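# Set up press for work order, prove on master spring

## Task

Acting as the cell operator, and treating whatever the previous shift left in the press control as unverified, configure the press to match the work order and then demonstrate that setup by running it on the work order's master spring. Afterwards return the master spring to its stand. The job is complete only when the machine and the gauge are both idle, no alarm is standing, and the guard is down (shut).

## Robot and tools

Robot: two Doosan arms, left_arm and right_arm, each with a Robotiq 140 mm two-finger gripper. The left gripper's fingers can fold: grip parts only with the outer quarter of the pads, near the tips, and do not stab a fingertip into a surface. The right gripper's fingers are rigid. Calibrated bases: left_arm at (+0.070, +0.578, +0.010) m, right_arm at (+0.001, -0.437, +0.010) m.

Frames: reported positions are in the scene frame (metres). Its origin sits at table-top height between the arms, +z points up, +x points out over the table, and left_arm is on +y. The gripper's own axes: fingers point along +z and open and close along y. end_effector_position is the point between the pads when they are closed.

execute_actions(actions, cameras): runs a list of actions in order. An action can hold "rows", "steps", "until", and device commands under "machine" or "gauge". Each row is one flat list of 18 numbers, each from -1 to 1, covering both arms: left dx, dy, dz, rx, ry, rz, gripper position, force_limit, speed, and then the same nine for the right arm. The six pose numbers are an offset, not a pose. They count from that arm's Hand target as it stood when the action began, along that Hand target's own axes. Every row in an action counts from that same start. 1.0 equals 0.6 m or 180 degrees, and rx, ry, rz form one rotation vector. An arm given all six as 0 is asked to go back to its Hand target. Gripper position: +1 is fully open (140 mm), the pads meet near -0.8, and -1 closes until blocked. force_limit and speed also run from -1 to 1; faster closing grips harder. If you want a gripper unchanged, send its last three numbers again, because 0 is a real command. A table holds at most 15 rows, and each row lasts one 1/30 s step. "steps" runs from 1 to 450 (default 15). For smooth motion, ramp the offsets up gradually. "until" ends an action early when conditions on machine or gauge fields hold. A condition is either an exact value or [comparison, value], for example {"machine": {"state": "idle"}}. {"all": {"status": "ended"}} and {"any": {...}} check whether motions have ended. An empty actions list just reports state and images.

move(target, speed, blend, stop_force, zero, blocking, cameras): drives straight paths. target is one 18-number row laid out as above, or a list of up to 15 such rows. Each row is an offset from the Hand target at the start of the move, not from the previous row. speed is in m/s, from 0.002 to 2 (default 0.25), given as one number or one per target. blend is in metres and rounds corners within a list. stop_force is in N, from 10 to 80, and ends a path on contact; it only works when moving slowly. Leave it out when backing away from contact. zero (default true) re-zeroes the force reading first. blocking=false returns after 0.5 s. Paths do not avoid obstacles. The result adds a "move:" line: done, off_target, held, fault and so on, plus any limits that acted.

wait(seconds 0 to 10) lets time pass. stop brakes a running move. zoom_image(camera, region [x0,y0,x1,y1] in pixels, at most 504 by 504) enlarges part of the latest picture from cam_high, cam_low, cam_nest, cam_left_wrist or cam_right_wrist. Each image is 672x504. show_instructions shows the reference image, which is the work order. read_manual gives licence texts. finished_scene(scene) ends the current scene, using the number printed at the end of each result.

Machine commands: a single object or a list of up to 8, using guard (shut/open), clamp (clamp/open), page (setup/readings/curve), register plus value (-12000 to 12000) plus write true (all three together to enter a setting), and the keys cycle_start, feed_hold, reset, home, touch, tare. Within one object, reset goes first, then write, then the other keys. Heights are in mm above the nest plane and forces are in N. Program 9001 compresses the master spring by 5 mm. A stroke needs the guard shut, a clamped part, the ram at rest, a stored program number selected, and no alarm or cabinet fault. The settings to check against the work order include program, ram_zero, seat_force, force_max, the join and end windows, cell_gain and cell_zero (tare), and program_revision. gauge: {"measure": true}. It needs exactly one flat round piece under the lens with nothing else nearby, and a reading takes about 12 s.

Result lines: for each arm you get end_effector_position, quat, velocities, Hand target, joint positions and torques, external torques, flange force, and gripper object_status (2 means gripped while closing, 3 means reached the target or the pads met) along with position_measured in counts. Machine results show state, guard_state, clamp_state, entry (the answer to the last key or write), alarm, and the fields of the selected page. Gauge results show state, message, readings, and no_1 to no_5 in mm.

Avoid: any gripper holding something above the nest while the ram moves (this raises cell_fault), anything blocking the guard, or the ram crashing into a misplaced part. Do not let parts drop or fall off the table. Do not slam or push hard: 144 N on any part of an arm, or joint contact torque at its limit, halts that arm for 10 s. Keep the two arms from pressing on each other. Avoid big twisting loads on a gripper. Watch for MOTOR HOT warnings.

Each tool is called after "Emit:" in YAML: its name, and indented under it one key for each argument.

Reference images:

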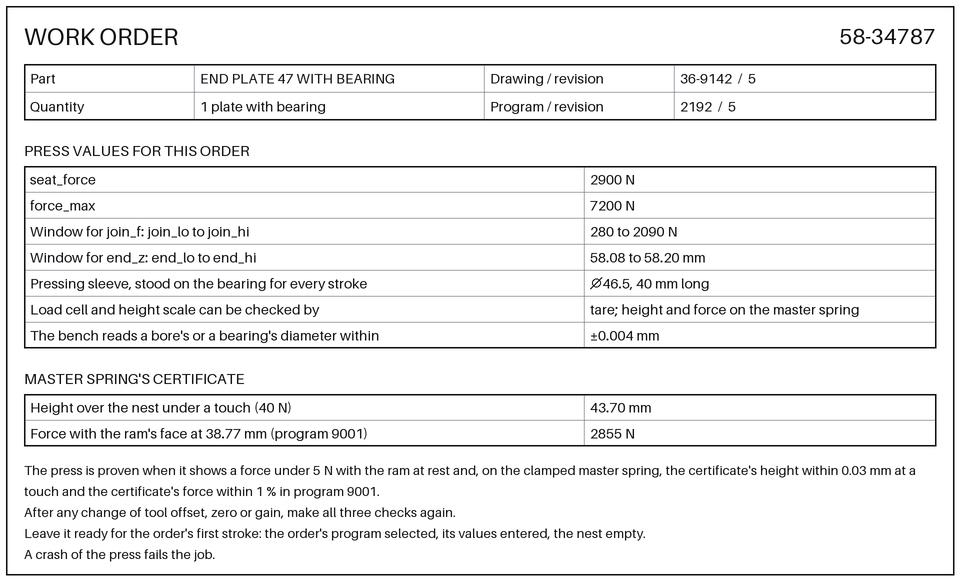

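## Session

Emit:
execute_actions:
  actions:
    - {"machine":[{"reset":true},{"page":"setup"}],"steps":10}

Scene clock: 0.53 s.
left_arm: end_effector_position=(+0.5129, +0.7054, +0.1357) position_measured=3 object_status=3 end_effector_quat_wxyz=(-0.036, +0.910, -0.393, +0.123) | right_arm: end_effector_position=(+0.3320, -0.6678, +0.3301) position_measured=3 object_status=3 end_effector_quat_wxyz=(+0.033, +0.987, +0.153, -0.036)
Joint positions: left_arm=[0.285 -0.12 2.302 -0.15 0.728 2.763] | right_arm=[-0.626 -0.234 1.994 -0.099 1.389 0.668]
Joint torques (N m): left_arm=[2.27 -25.4 -34.42 3.52 -0.71 -0.23] | right_arm=[0.2 -18.72 -40.8 4.02 0.16 -0.47]
External joint torques (N m): left_arm=[-2.45 3.09 -1.15 -0.2 0.06 0.23] | right_arm=[-0.16 2.29 0.05 -0.05 -0.19 0.47]
Flange force (N): left_arm=[6.9 -3.6 4.7] | right_arm=[3.4 2.5 1.2]
Hand target: left_arm +0.5129, +0.7054, +0.1357; -0.036, +0.910, -0.393, +0.123 | right_arm +0.3320, -0.6678, +0.3301; +0.033, +0.987, +0.153, -0.036
Tool commands: left_gripper/position=+1.0 left_gripper/force_limit=+1.0 left_gripper/speed=+1.0 right_gripper/position=+1.0 right_gripper/force_limit=+1.0 right_gripper/speed=+1.0
machine.setup: program=+4839 ram_zero=+163.024 seat_force=+2900 force_max=+6300 join_lo=+0 join_hi=+12000 end_lo=+56.500 end_hi=+65.500 cell_gain=+1.052 cell_zero=-99 program_revision=+2 program_top=+59.500 stored1_number=+2192 stored1_revision=+5 stored2_number=+4839 stored2_revision=+2 stored3_number=+3239 stored3_revision=+6 stored4_number=+6660 stored4_revision=+3 stored5_number=+9001 stored5_revision=+1
machine: state=idle guard_state=shut clamp_state=closed_empty guard_answer=taken clamp_answer=taken page=setup entry=taken entries=1 alarm=no_alarm queue=done queue_left=0
gauge: message=nothing_yet readings=0 no_1=0.000 no_2=0.000 no_3=0.000 no_4=0.000 no_5=0.000
cam_left_wrist: T_world_to_cam=[[-0.709532, -0.685874, -0.16168, 0.8792], [-0.704499, 0.695537, 0.141101, -0.148347], [0.0156769, 0.214019, -0.976704, 0.115976], [0, 0, 0, 1]] pos_world=[0.517492, 0.681381, 0.276355]
cam_right_wrist: T_world_to_cam=[[0.329217, -0.942803, 0.0523308, -0.747469], [-0.869423, -0.281038, 0.406352, -0.0282967], [-0.368403, -0.179275, -0.912217, 0.444506], [0, 0, 0, 1]] pos_world=[0.385235, -0.63298, 0.4561]

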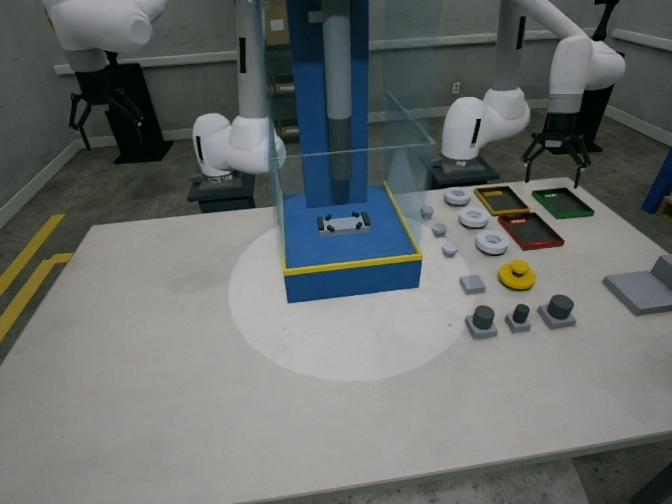

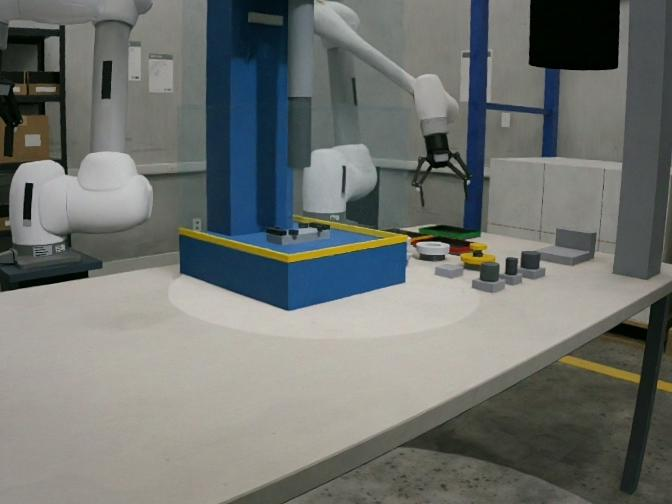

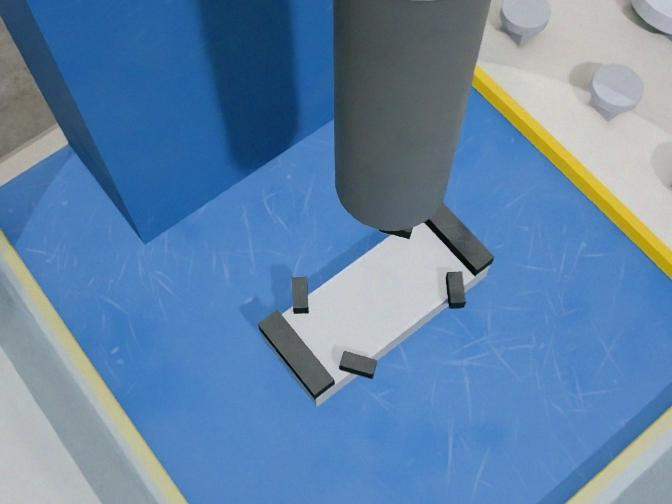

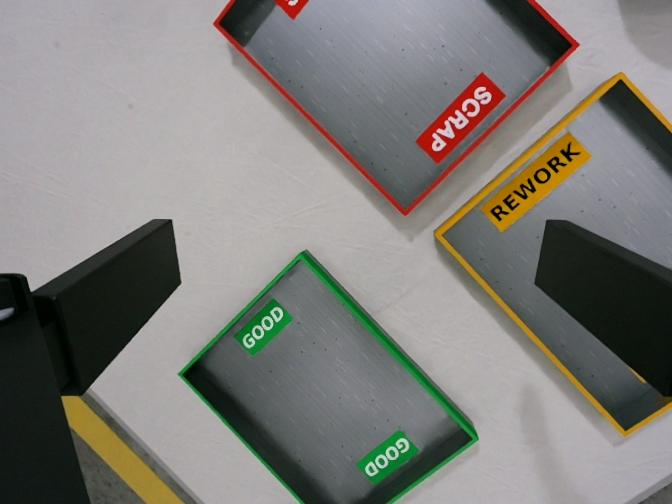

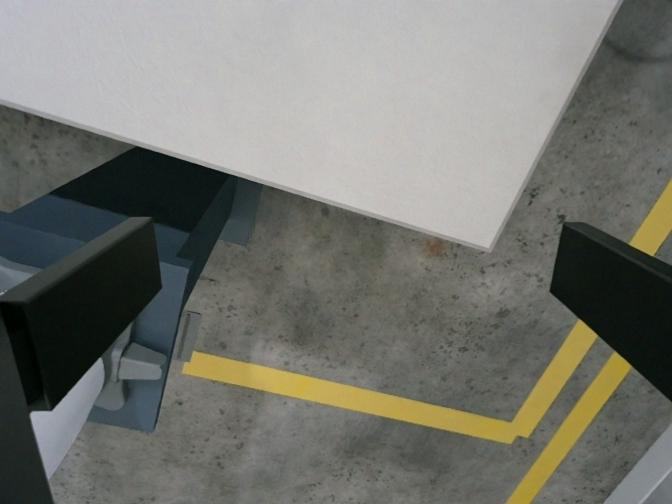

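Emit:
zoom_image:
  camera: "cam_high"
  region: [420, 180, 620, 340]

Emit:
execute_actions:
  actions:
    - {"machine":[{"tare":true},{"register":"program","value":2192,"write":true},{"register":"seat_force","value":2900,"write":true},{"register":"force_max","value":7200,"write":true},{"register":"join_lo","value":280,"write":true},{"register":"join_hi","value":2090,"write":true},{"register":"end_lo","value":58.08,"write":true},{"register":"end_hi","value":58.20,"write":true}],"steps":30,"until":{"all":{"status":"ended"}}}
    - {"machine":[{"guard":"open"},{"clamp":"open"}],"steps":150,"until":{"all":{"status":"ended"}}}

Scaled by 2.520.

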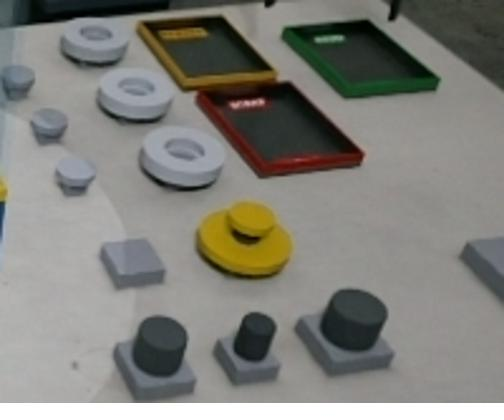

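Scene clock: 6.27 s.
left_arm: end_effector_position=(+0.5129, +0.7054, +0.1357) position_measured=3 object_status=3 end_effector_quat_wxyz=(-0.036, +0.910, -0.393, +0.123) | right_arm: end_effector_position=(+0.3320, -0.6678, +0.3301) position_measured=3 object_status=3 end_effector_quat_wxyz=(+0.033, +0.987, +0.153, -0.036)
Joint positions: left_arm=[0.285 -0.12 2.302 -0.15 0.728 2.763] | right_arm=[-0.626 -0.234 1.994 -0.099 1.389 0.668]
Joint torques (N m): left_arm=[2.33 -25.4 -34.29 3.51 -0.63 -0.25] | right_arm=[0.17 -18.8 -40.8 4 0.2 -0.45]
External joint torques (N m): left_arm=[-2.42 3.04 -1.21 -0.19 -0.02 0.24] | right_arm=[-0.11 2.14 -0.03 -0.02 -0.22 0.46]
External joint torques at the end of the 1st action: left_arm=[-2.9 3.22 -1.02 -0.23 -0.07 0.27] | right_arm=[-0.32 2.27 0.05 -0.02 -0.21 0.46]
Flange force (N): left_arm=[6.8 -3.6 4.7] | right_arm=[3.3 2.4 1.0]
Flange force at the end of the 1st action (N): left_arm=[7.7 -3.0 5.4] | right_arm=[3.0 2.7 1.2]
Hand target: left_arm +0.5129, +0.7054, +0.1357; -0.036, +0.910, -0.393, +0.123 | right_arm +0.3320, -0.6678, +0.3301; +0.033, +0.987, +0.153, -0.036
Tool commands: left_gripper/position=+1.0 left_gripper/force_limit=+1.0 left_gripper/speed=+1.0 right_gripper/position=+1.0 right_gripper/force_limit=+1.0 right_gripper/speed=+1.0
machine.setup: program=+2192 ram_zero=+163.024 seat_force=+2900 force_max=+7200 join_lo=+280 join_hi=+12000 end_lo=+56.500 end_hi=+65.500 cell_gain=+1.052 cell_zero=-99 program_revision=+5 program_top=+58.200 stored1_number=+2192 stored1_revision=+5 stored2_number=+4839 stored2_revision=+2 stored3_number=+3239 stored3_revision=+6 stored4_number=+6660 stored4_revision=+3 stored5_number=+9001 stored5_revision=+1
machine: state=idle guard_state=open clamp_state=open guard_answer=taken clamp_answer=taken page=setup entry=taken entries=6 alarm=no_alarm queue=done queue_left=0
gauge: message=nothing_yet readings=0 no_1=0.000 no_2=0.000 no_3=0.000 no_4=0.000 no_5=0.000
cam_left_wrist: T_world_to_cam=[[-0.709532, -0.685874, -0.16168, 0.8792], [-0.704499, 0.695537, 0.141101, -0.148347], [0.0156769, 0.214019, -0.976704, 0.115976], [0, 0, 0, 1]] pos_world=[0.517492, 0.681381, 0.276355]
cam_right_wrist: T_world_to_cam=[[0.329217, -0.942803, 0.0523308, -0.747469], [-0.869423, -0.281038, 0.406352, -0.0282967], [-0.368403, -0.179275, -0.912217, 0.444506], [0, 0, 0, 1]] pos_world=[0.385235, -0.63298, 0.4561]

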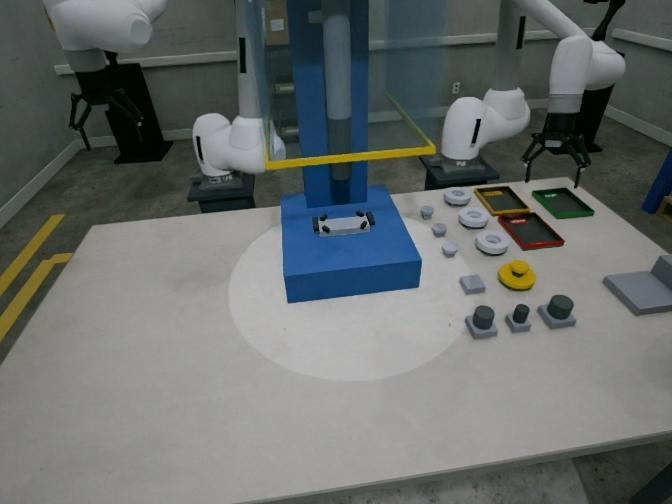

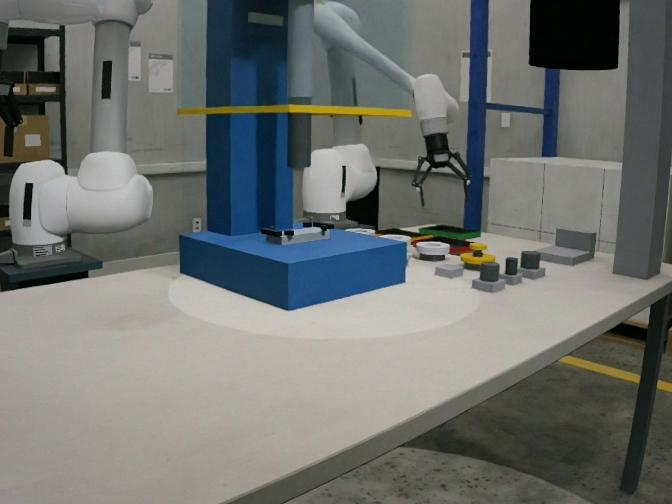

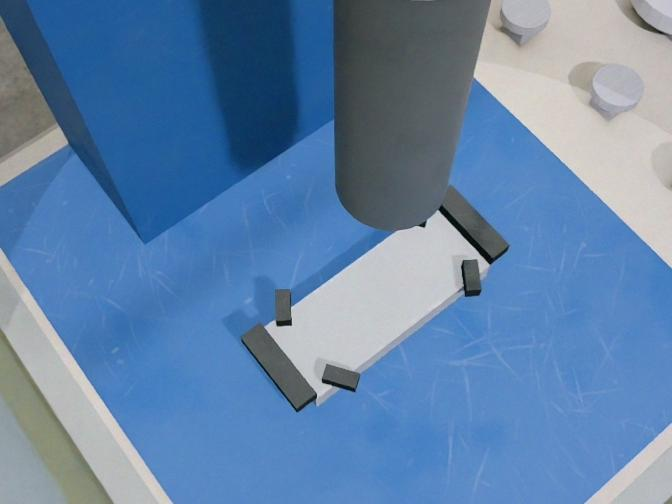

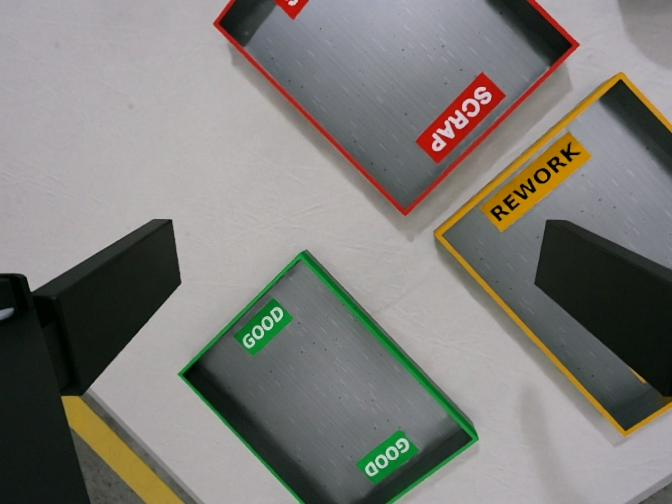

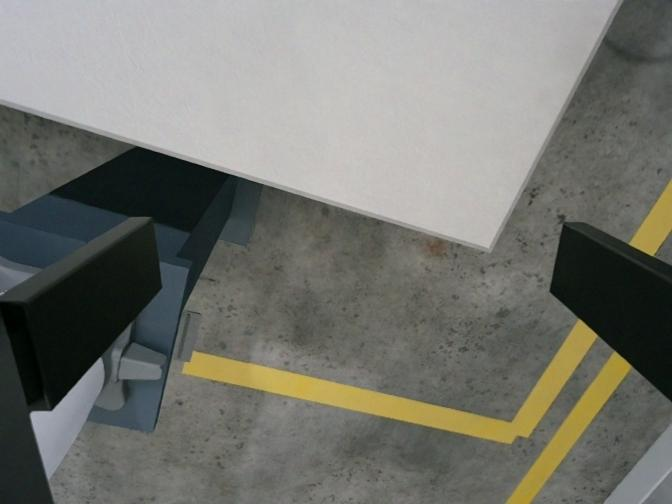

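Emit:
move:
  target: [0.456,0.057,-0.062,0.0887,0.1817,-0.2467,1,1,1,0,0,0,0,0,0,1,1,1]
  cameras: ["cam_high","cam_low","cam_left_wrist"]

Emit:
execute_actions:
  actions:
    - {"machine":[{"register":"join_hi","value":2090,"write":true},{"register":"end_lo","value":58.08,"write":true},{"register":"end_hi","value":58.20,"write":true},{"tare":true}],"steps":60}
  cameras: ["cam_left_wrist"]

Scene clock: 12.60 s.
left_arm: end_effector_position=(+0.6600, +0.4848, +0.2197) position_measured=3 object_status=3 end_effector_quat_wxyz=(+0.000, +0.906, +0.000, +0.423) | right_arm: end_effector_position=(+0.3320, -0.6678, +0.3301) position_measured=3 object_status=3 end_effector_quat_wxyz=(+0.033, +0.987, +0.153, -0.036)
Joint positions: left_arm=[-0.361 -0.155 2.384 1.318 0.289 0.019] | right_arm=[-0.626 -0.234 1.994 -0.099 1.389 0.668]
Joint torques (N m): left_arm=[2.5 -24.8 -37.58 1.66 -0.1 -0.18] | right_arm=[0.32 -18.94 -40.79 3.99 0.18 -0.46]
External joint torques (N m): left_arm=[-2.56 2.87 -1.08 -0.19 0.05 0.18] | right_arm=[-0.28 2.18 -0.05 -0.02 -0.21 0.46]
Flange force (N): left_arm=[0.0 0.0 0.0] | right_arm=[3.1 2.7 1.0]
Hand target: left_arm +0.6600, +0.4848, +0.2197; +0.000, +0.906, +0.000, +0.423 | right_arm +0.3320, -0.6678, +0.3301; +0.033, +0.987, +0.153, -0.036
Off the commanded pose: left_arm 0.000 m, 0 deg | right_arm 0.000 m, 0 deg.
machine.setup: program=+2192 ram_zero=+163.024 seat_force=+2900 force_max=+7200 join_lo=+280 join_hi=+12000 end_lo=+56.500 end_hi=+65.500 cell_gain=+1.052 cell_zero=-99 program_revision=+5 program_top=+58.200 stored1_number=+2192 stored1_revision=+5 stored2_number=+4839 stored2_revision=+2 stored3_number=+3239 stored3_revision=+6 stored4_number=+6660 stored4_revision=+3 stored5_number=+9001 stored5_revision=+1
machine: state=idle guard_state=open clamp_state=open guard_answer=taken clamp_answer=taken page=setup entry=taken entries=6 alarm=no_alarm queue=done queue_left=0
gauge: message=nothing_yet readings=0 no_1=0.000 no_2=0.000 no_3=0.000 no_4=0.000 no_5=0.000
move: done
cam_left_wrist: T_world_to_cam=[[-0.00280201, -0.999995, -0.00126869, 0.496349], [-0.862712, 0.0030589, -0.505687, 0.679127], [0.505688, -0.000322428, -0.862716, -0.00160675], [0, 0, 0, 1]] pos_world=[0.588094, 0.494269, 0.342669]

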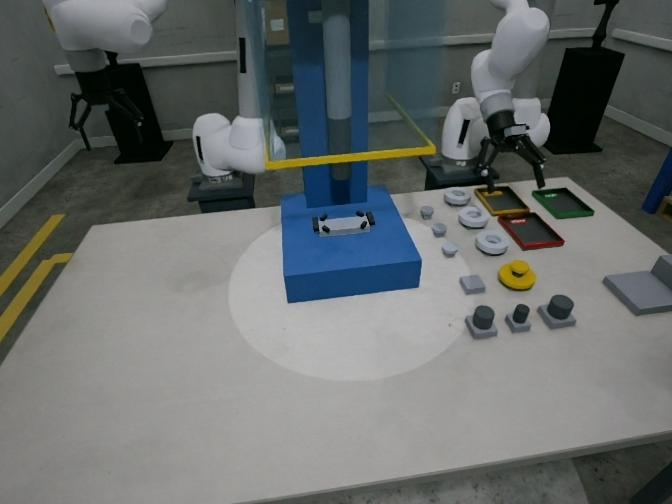

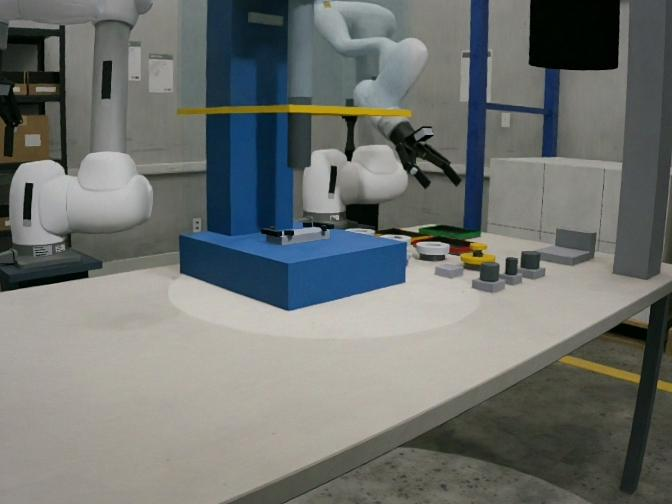

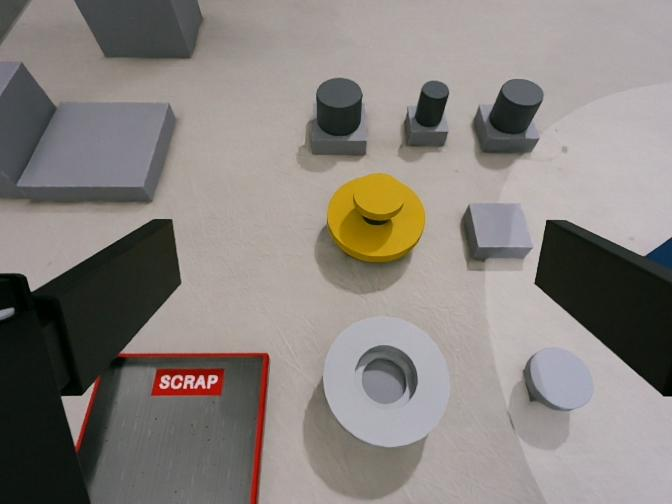

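Scene clock: 14.80 s.
left_arm: end_effector_position=(+0.6600, +0.4848, +0.2197) position_measured=3 object_status=3 end_effector_quat_wxyz=(+0.000, +0.906, +0.000, +0.423) | right_arm: end_effector_position=(+0.3320, -0.6678, +0.3301) position_measured=3 object_status=3 end_effector_quat_wxyz=(+0.033, +0.987, +0.153, -0.036)
Joint positions: left_arm=[-0.361 -0.155 2.384 1.318 0.289 0.019] | right_arm=[-0.626 -0.234 1.994 -0.099 1.389 0.668]
Joint torques (N m): left_arm=[1.93 -25.11 -37.5 1.59 -0.02 -0.12] | right_arm=[0.42 -18.9 -40.82 3.96 0.19 -0.46]
External joint torques (N m): left_arm=[-1.86 3.13 -1.15 -0.13 -0.02 0.12] | right_arm=[-0.36 1.77 -0.01 0.01 -0.2 0.46]
Flange force (N): left_arm=[0.0 0.0 0.0] | right_arm=[2.4 2.2 1.0]
Hand target: left_arm +0.6600, +0.4848, +0.2197; +0.000, +0.906, +0.000, +0.423 | right_arm +0.3320, -0.6678, +0.3301; +0.033, +0.987, +0.153, -0.036
Tool commands: left_gripper/position=+1.0 left_gripper/force_limit=+1.0 left_gripper/speed=+1.0 right_gripper/position=+1.0 right_gripper/force_limit=+1.0 right_gripper/speed=+1.0
Off the commanded pose: left_arm 0.000 m, 0 deg | right_arm 0.000 m, 0 deg.
machine.setup: program=+2192 ram_zero=+163.024 seat_force=+2900 force_max=+7200 join_lo=+280 join_hi=+2090 end_lo=+58.080 end_hi=+58.200 cell_gain=+1.052 cell_zero=-99 program_revision=+5 program_top=+58.200 stored1_number=+2192 stored1_revision=+5 stored2_number=+4839 stored2_revision=+2 stored3_number=+3239 stored3_revision=+6 stored4_number=+6660 stored4_revision=+3 stored5_number=+9001 stored5_revision=+1
machine: state=idle guard_state=open clamp_state=open guard_answer=taken clamp_answer=taken page=setup entry=taken entries=10 alarm=no_alarm queue=done queue_left=0
gauge: message=nothing_yet readings=0 no_1=0.000 no_2=0.000 no_3=0.000 no_4=0.000 no_5=0.000
cam_left_wrist: T_world_to_cam=[[-0.00280187, -0.999995, -0.00126911, 0.496349], [-0.862668, 0.00305897, -0.505762, 0.679127], [0.505763, -0.000322259, -0.862672, -0.00166615], [0, 0, 0, 1]] pos_world=[0.588094, 0.494269, 0.342669]

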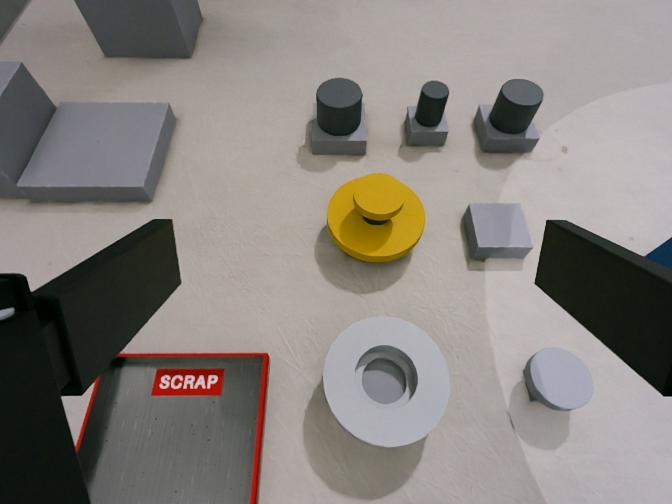

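Emit:
zoom_image:
  camera: "cam_left_wrist"
  region: [300, 150, 460, 300]

Emit:
zoom_image:
  camera: "cam_nest"
  region: [200, 150, 540, 430]

Emit:
zoom_image:
  camera: "cam_low"
  region: [400, 220, 560, 310]

Scaled by 3.150.

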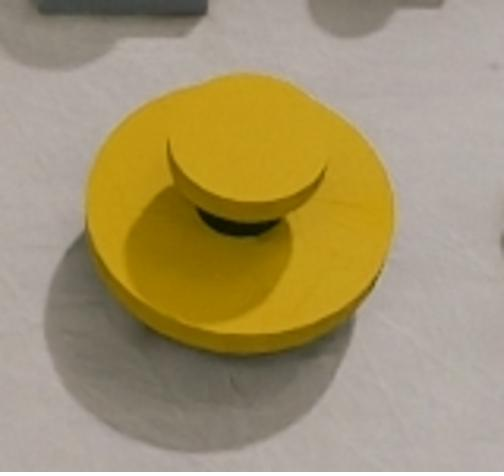

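This scene's latest camera images include none from cam_nest. They are from: cam_left_wrist. cam_nest's image comes with the result of a call that names it in "cameras".

This scene's latest camera images include none from cam_low. They are from: cam_left_wrist. cam_low's image comes with the result of a call that names it in "cameras".

Emit:
move:
  target: [-0.046,0.048,0.217,0,0,0,0.3,0.3,-1,0,0,0,0,0,0,1,1,1]

Emit:
zoom_image:
  camera: "cam_low"
  region: [400, 180, 560, 310]

Emit:
zoom_image:
  camera: "cam_nest"
  region: [200, 150, 540, 430]

Scene clock: 17.83 s.
left_arm: end_effector_position=(+0.7420, +0.4559, +0.1149) position_measured=91 object_status=0 end_effector_quat_wxyz=(+0.000, +0.906, +0.000, +0.423) | right_arm: end_effector_position=(+0.3320, -0.6678, +0.3301) position_measured=3 object_status=3 end_effector_quat_wxyz=(+0.033, +0.987, +0.153, -0.036)
Joint positions: left_arm=[-0.355 0.157 2.338 2.169 0.335 -0.865] | right_arm=[-0.626 -0.234 1.994 -0.099 1.389 0.668]
Joint torques (N m): left_arm=[2.78 -50.19 -29.82 -0.9 1.67 -0.21] | right_arm=[0.2 -18.99 -40.89 4.01 0.14 -0.47]
External joint torques (N m): left_arm=[-2.57 2.99 -1.12 -0.17 0.01 0.21] | right_arm=[-0.2 2.1 0 -0.03 -0.17 0.47]
Flange force (N): left_arm=[0.0 0.0 0.0] | right_arm=[3.1 2.4 1.0]
Hand target: left_arm +0.7420, +0.4559, +0.1149; +0.000, +0.906, +0.000, +0.423 | right_arm +0.3320, -0.6678, +0.3301; +0.033, +0.987, +0.153, -0.036
Off the commanded pose: left_arm 0.000 m, 0 deg | right_arm 0.000 m, 0 deg.
machine.setup: program=+2192 ram_zero=+163.024 seat_force=+2900 force_max=+7200 join_lo=+280 join_hi=+2090 end_lo=+58.080 end_hi=+58.200 cell_gain=+1.052 cell_zero=-99 program_revision=+5 program_top=+58.200 stored1_number=+2192 stored1_revision=+5 stored2_number=+4839 stored2_revision=+2 stored3_number=+3239 stored3_revision=+6 stored4_number=+6660 stored4_revision=+3 stored5_number=+9001 stored5_revision=+1
machine: state=idle guard_state=open clamp_state=open guard_answer=taken clamp_answer=taken page=setup entry=taken entries=10 alarm=no_alarm queue=done queue_left=0
gauge: message=nothing_yet readings=0 no_1=0.000 no_2=0.000 no_3=0.000 no_4=0.000 no_5=0.000
move: done
cam_left_wrist: T_world_to_cam=[[-0.00280187, -0.999995, -0.00126911, 0.467546], [-0.862668, 0.00305897, -0.505762, 0.69695], [0.505763, -0.000322259, -0.862672, -0.133556], [0, 0, 0, 1]] pos_world=[0.670094, 0.465369, 0.237869]
cam_right_wrist: T_world_to_cam=[[0.329217, -0.942803, 0.0523308, -0.747469], [-0.869423, -0.281038, 0.406352, -0.0282967], [-0.368403, -0.179275, -0.912217, 0.444506], [0, 0, 0, 1]] pos_world=[0.385235, -0.63298, 0.4561]

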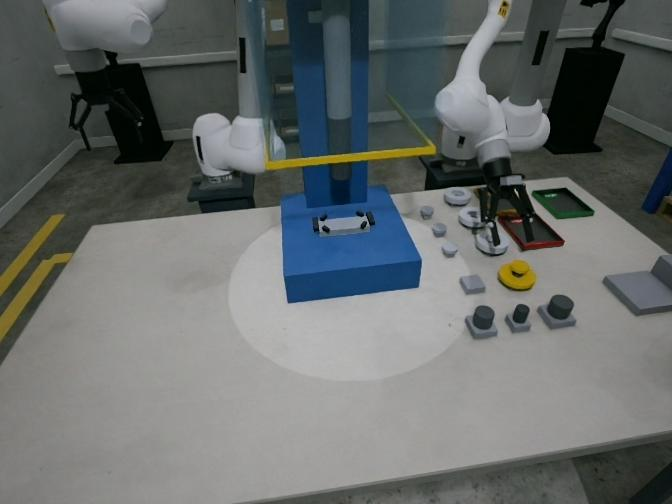

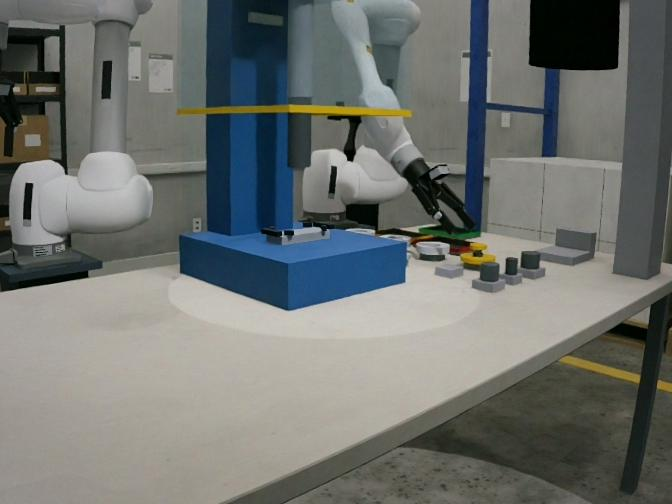

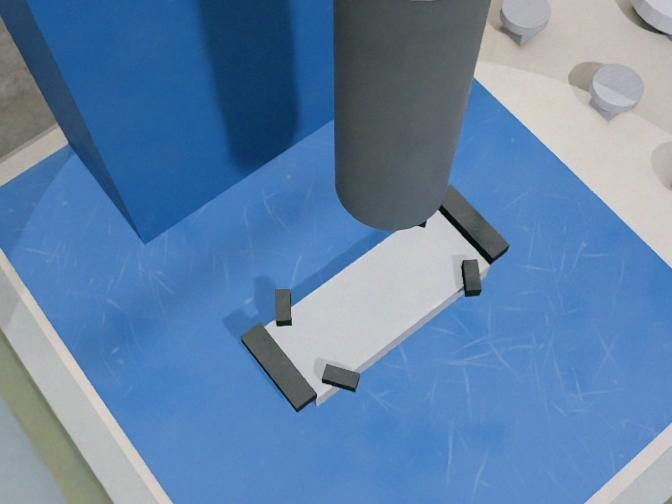

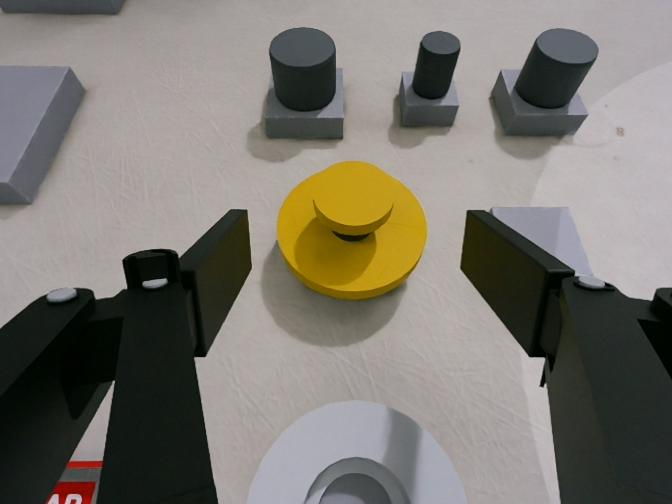

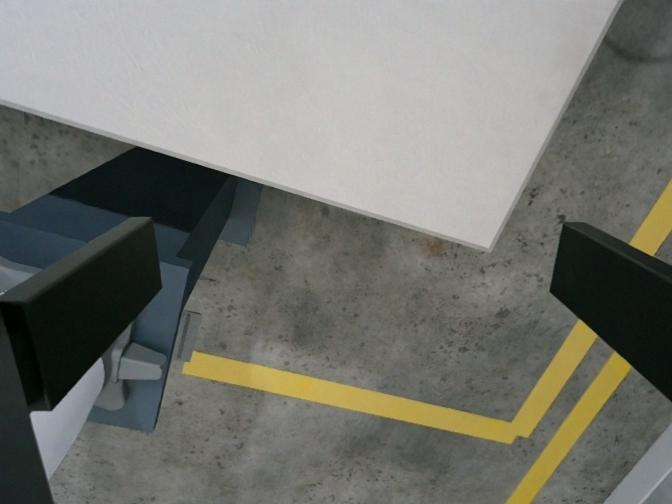

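Scaled by 3.150.

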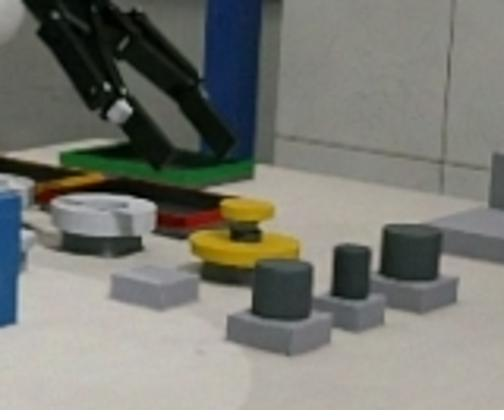

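Scaled by 1.482.

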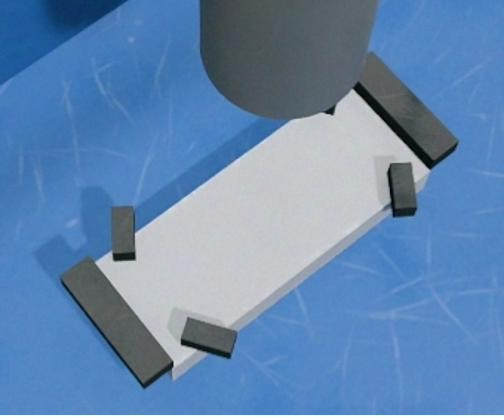

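Emit:
move:
  target: [0,0.001,0.1,0,0,0,0.3,0.3,-1,0,0,0,0,0,0,1,1,1]
  speed: 0.08
  cameras: ["cam_low","cam_left_wrist"]

Emit:
zoom_image:
  camera: "cam_low"
  region: [400, 180, 560, 310]

Scene clock: 19.53 s.
left_arm: end_effector_position=(+0.7880, +0.4552, +0.0764) position_measured=91 object_status=3 end_effector_quat_wxyz=(+0.000, +0.906, +0.000, +0.423) | right_arm: end_effector_position=(+0.3320, -0.6678, +0.3301) position_measured=3 object_status=3 end_effector_quat_wxyz=(+0.033, +0.987, +0.153, -0.036)
Joint positions: left_arm=[-0.322 0.282 2.281 2.372 0.364 -1.052] | right_arm=[-0.626 -0.234 1.994 -0.099 1.389 0.668]
Joint torques (N m): left_arm=[2.75 -60.87 -27.23 -1.33 1.92 -0.13] | right_arm=[0.36 -18.74 -40.75 3.98 0.17 -0.48]
External joint torques (N m): left_arm=[-2.8 3.55 -1.02 -0.02 -0.02 0.13] | right_arm=[-0.47 1.83 -0.12 -0.02 -0.2 0.48]
Flange force (N): left_arm=[0.0 0.0 0.0] | right_arm=[2.4 2.5 0.8]
Hand target: left_arm +0.7880, +0.4552, +0.0764; +0.000, +0.906, +0.000, +0.423 | right_arm +0.3320, -0.6678, +0.3301; +0.033, +0.987, +0.153, -0.036
Off the commanded pose: left_arm 0.000 m, 0 deg | right_arm 0.000 m, 0 deg.
machine.setup: program=+2192 ram_zero=+163.024 seat_force=+2900 force_max=+7200 join_lo=+280 join_hi=+2090 end_lo=+58.080 end_hi=+58.200 cell_gain=+1.052 cell_zero=-99 program_revision=+5 program_top=+58.200 stored1_number=+2192 stored1_revision=+5 stored2_number=+4839 stored2_revision=+2 stored3_number=+3239 stored3_revision=+6 stored4_number=+6660 stored4_revision=+3 stored5_number=+9001 stored5_revision=+1
machine: state=idle guard_state=open clamp_state=open guard_answer=taken clamp_answer=taken page=setup entry=taken entries=10 alarm=no_alarm queue=done queue_left=0
gauge: message=nothing_yet readings=0 no_1=0.000 no_2=0.000 no_3=0.000 no_4=0.000 no_5=0.000
move: done
cam_left_wrist: T_world_to_cam=[[-0.00280187, -0.999995, -0.00126911, 0.467026], [-0.862668, 0.00305897, -0.505762, 0.717163], [0.505763, -0.000322259, -0.862672, -0.190034], [0, 0, 0, 1]] pos_world=[0.716094, 0.464769, 0.199369]

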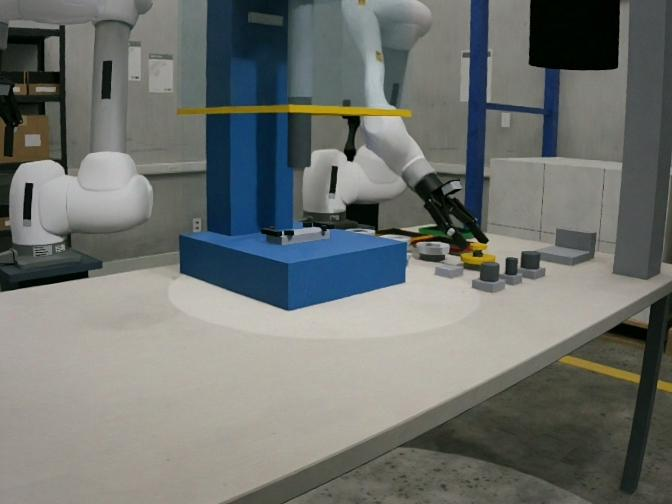

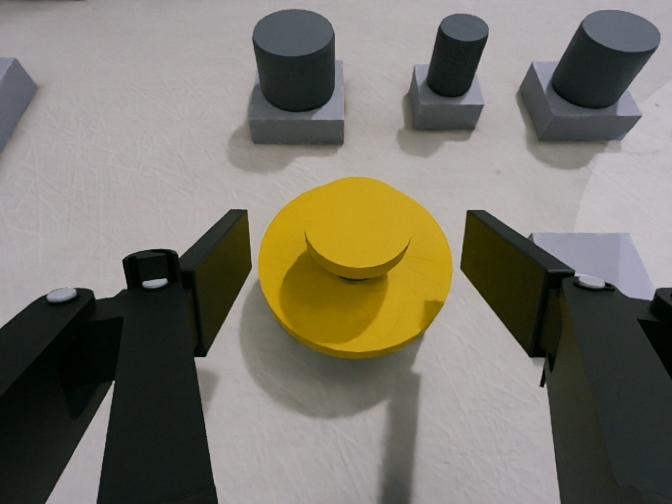

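Scaled by 3.150.

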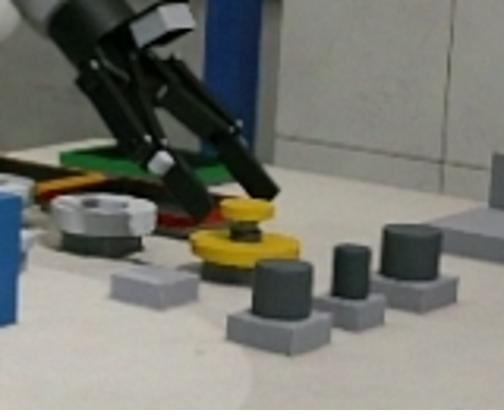

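Emit:
execute_actions:
  actions:
    - {"rows":[[0,0,0.003,0,0,0,-1,0.3,-1,0,0,0,0,0,0,1,1,1]],"steps":110}
  cameras: ["cam_low","cam_left_wrist"]

Emit:
zoom_image:
  camera: "cam_low"
  region: [400, 180, 560, 310]

Scene clock: 23.67 s.
left_arm: end_effector_position=(+0.7894, +0.4552, +0.0752) position_measured=163 object_status=2 end_effector_quat_wxyz=(+0.000, +0.906, +0.000, +0.423) | right_arm: end_effector_position=(+0.3320, -0.6678, +0.3301) position_measured=3 object_status=3 end_effector_quat_wxyz=(+0.033, +0.987, +0.153, -0.036)
Joint positions: left_arm=[-0.321 0.286 2.279 2.376 0.365 -1.056] | right_arm=[-0.626 -0.234 1.994 -0.099 1.389 0.668]
Joint torques (N m): left_arm=[3.63 -53.01 -25.14 -1.45 0.6 -0.14] | right_arm=[0.34 -18.72 -40.7 4.01 0.18 -0.49]
External joint torques (N m): left_arm=[-3.34 -4.71 -2.98 0.07 1.32 0.14] | right_arm=[-0.32 2 -0.14 -0.03 -0.21 0.49]
Flange force (N): left_arm=[0.0 0.0 0.0] | right_arm=[2.9 2.5 0.8]
Hand target: left_arm +0.7894, +0.4552, +0.0752; +0.000, +0.906, +0.000, +0.423 | right_arm +0.3320, -0.6678, +0.3301; +0.033, +0.987, +0.153, -0.036
Off the commanded pose: left_arm 0.000 m, 0 deg | right_arm 0.000 m, 0 deg.
machine.setup: program=+2192 ram_zero=+163.024 seat_force=+2900 force_max=+7200 join_lo=+280 join_hi=+2090 end_lo=+58.080 end_hi=+58.200 cell_gain=+1.052 cell_zero=-99 program_revision=+5 program_top=+58.200 stored1_number=+2192 stored1_revision=+5 stored2_number=+4839 stored2_revision=+2 stored3_number=+3239 stored3_revision=+6 stored4_number=+6660 stored4_revision=+3 stored5_number=+9001 stored5_revision=+1
machine: state=idle guard_state=open clamp_state=open guard_answer=taken clamp_answer=taken page=setup entry=taken entries=10 alarm=no_alarm queue=done queue_left=0
gauge: message=nothing_yet readings=0 no_1=0.000 no_2=0.000 no_3=0.000 no_4=0.000 no_5=0.000
cam_left_wrist: T_world_to_cam=[[-0.00280187, -0.999995, -0.00126911, 0.467029], [-0.862668, 0.00305897, -0.505762, 0.717764], [0.505763, -0.000322259, -0.862672, -0.191778], [0, 0, 0, 1]] pos_world=[0.717494, 0.464769, 0.198169]

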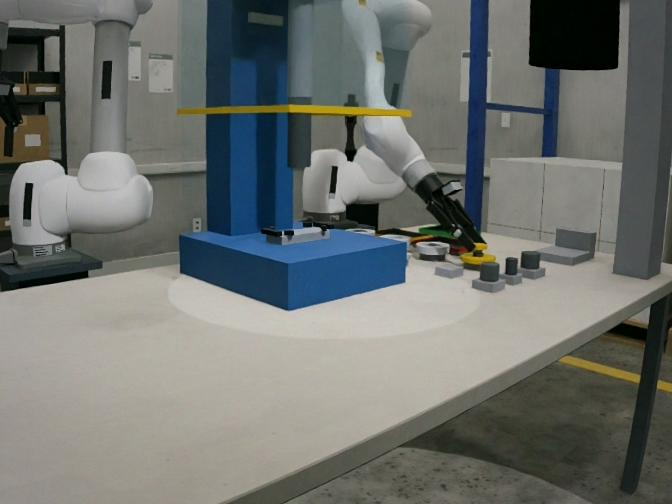

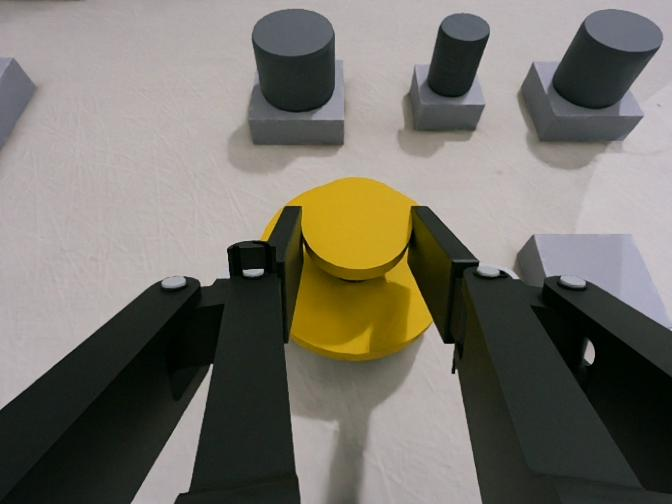

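Scaled by 3.150.

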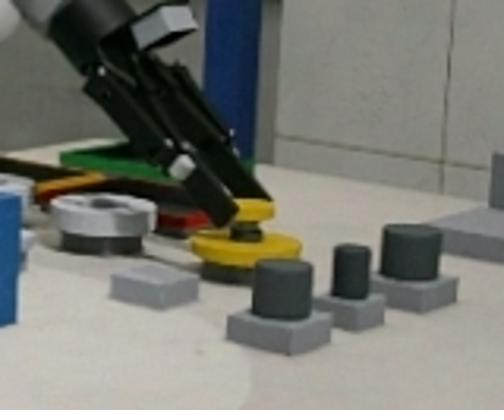

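Emit:
move:
  target:
    - [0.0128,0,-0.0107,0,0,0,-1,0.3,-1,0,0,0,0,0,0,1,1,1]
    - [0.217,0,-0.182,0,0,0,-1,0.3,-1,0,0,0,0,0,0,1,1,1]
  speed: [0.03,0.1]
  cameras: ["cam_low","cam_left_wrist","cam_high"]

Emit:
zoom_image:
  camera: "cam_low"
  region: [400, 150, 560, 310]

Scene clock: 26.40 s.
left_arm: end_effector_position=(+0.7894, +0.4553, +0.2451) position_measured=163 object_status=2 end_effector_quat_wxyz=(+0.000, +0.906, +0.000, +0.423) | right_arm: end_effector_position=(+0.3320, -0.6678, +0.3301) position_measured=3 object_status=3 end_effector_quat_wxyz=(+0.033, +0.987, +0.153, -0.036)
Joint positions: left_arm=[-0.321 0.038 2.15 1.171 0.272 0.197] | right_arm=[-0.626 -0.234 1.994 -0.099 1.389 0.668]
Joint torques (N m): left_arm=[2.78 -51.74 -43.67 2.58 -0.85 -0.19] | right_arm=[0.3 -18.7 -40.76 4 0.16 -0.48]
External joint torques (N m): left_arm=[-2.9 8.6 4.14 -0.6 0.4 0.19] | right_arm=[-0.28 1.76 -0.03 -0.04 -0.18 0.48]
Flange force (N): left_arm=[0.0 0.0 0.0] | right_arm=[2.6 2.1 0.9]
Hand target: left_arm +0.7894, +0.4553, +0.2451; +0.000, +0.906, +0.000, +0.423 | right_arm +0.3320, -0.6678, +0.3301; +0.033, +0.987, +0.153, -0.036
Off the commanded pose: left_arm 0.000 m, 0 deg | right_arm 0.000 m, 0 deg.
machine.setup: program=+2192 ram_zero=+163.024 seat_force=+2900 force_max=+7200 join_lo=+280 join_hi=+2090 end_lo=+58.080 end_hi=+58.200 cell_gain=+1.052 cell_zero=-99 program_revision=+5 program_top=+58.200 stored1_number=+2192 stored1_revision=+5 stored2_number=+4839 stored2_revision=+2 stored3_number=+3239 stored3_revision=+6 stored4_number=+6660 stored4_revision=+3 stored5_number=+9001 stored5_revision=+1
machine: state=idle guard_state=open clamp_state=open guard_answer=taken clamp_answer=taken page=setup entry=taken entries=10 alarm=no_alarm queue=done queue_left=0
gauge: message=nothing_yet readings=0 no_1=0.000 no_2=0.000 no_3=0.000 no_4=0.000 no_5=0.000
move: done
cam_left_wrist: T_world_to_cam=[[-0.00280187, -0.999995, -0.00126911, 0.467344], [-0.862668, 0.00305897, -0.505762, 0.803692], [0.505763, -0.000322259, -0.862672, -0.0452095], [0, 0, 0, 1]] pos_world=[0.717494, 0.464869, 0.368069]
Images, in order (width x height): cam_high 672x504, cam_low 672x504, cam_left_wrist 672x504.

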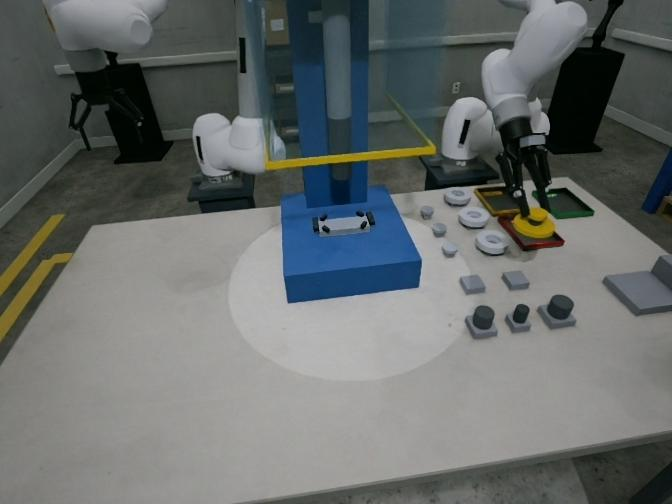

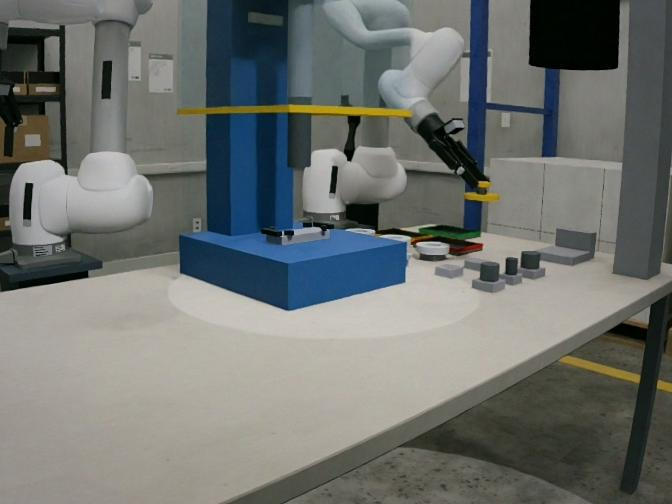

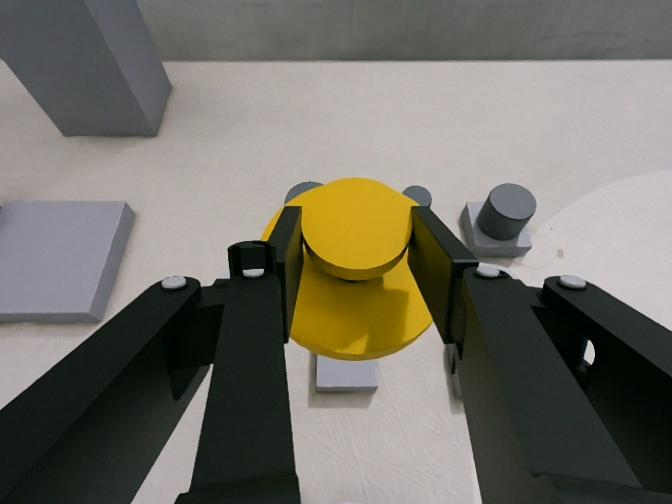

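Scaled by 3.150.

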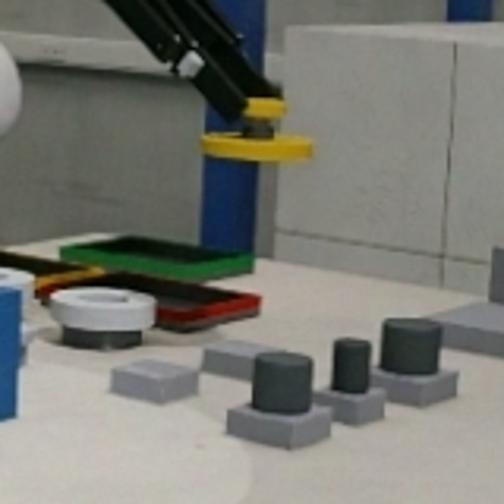

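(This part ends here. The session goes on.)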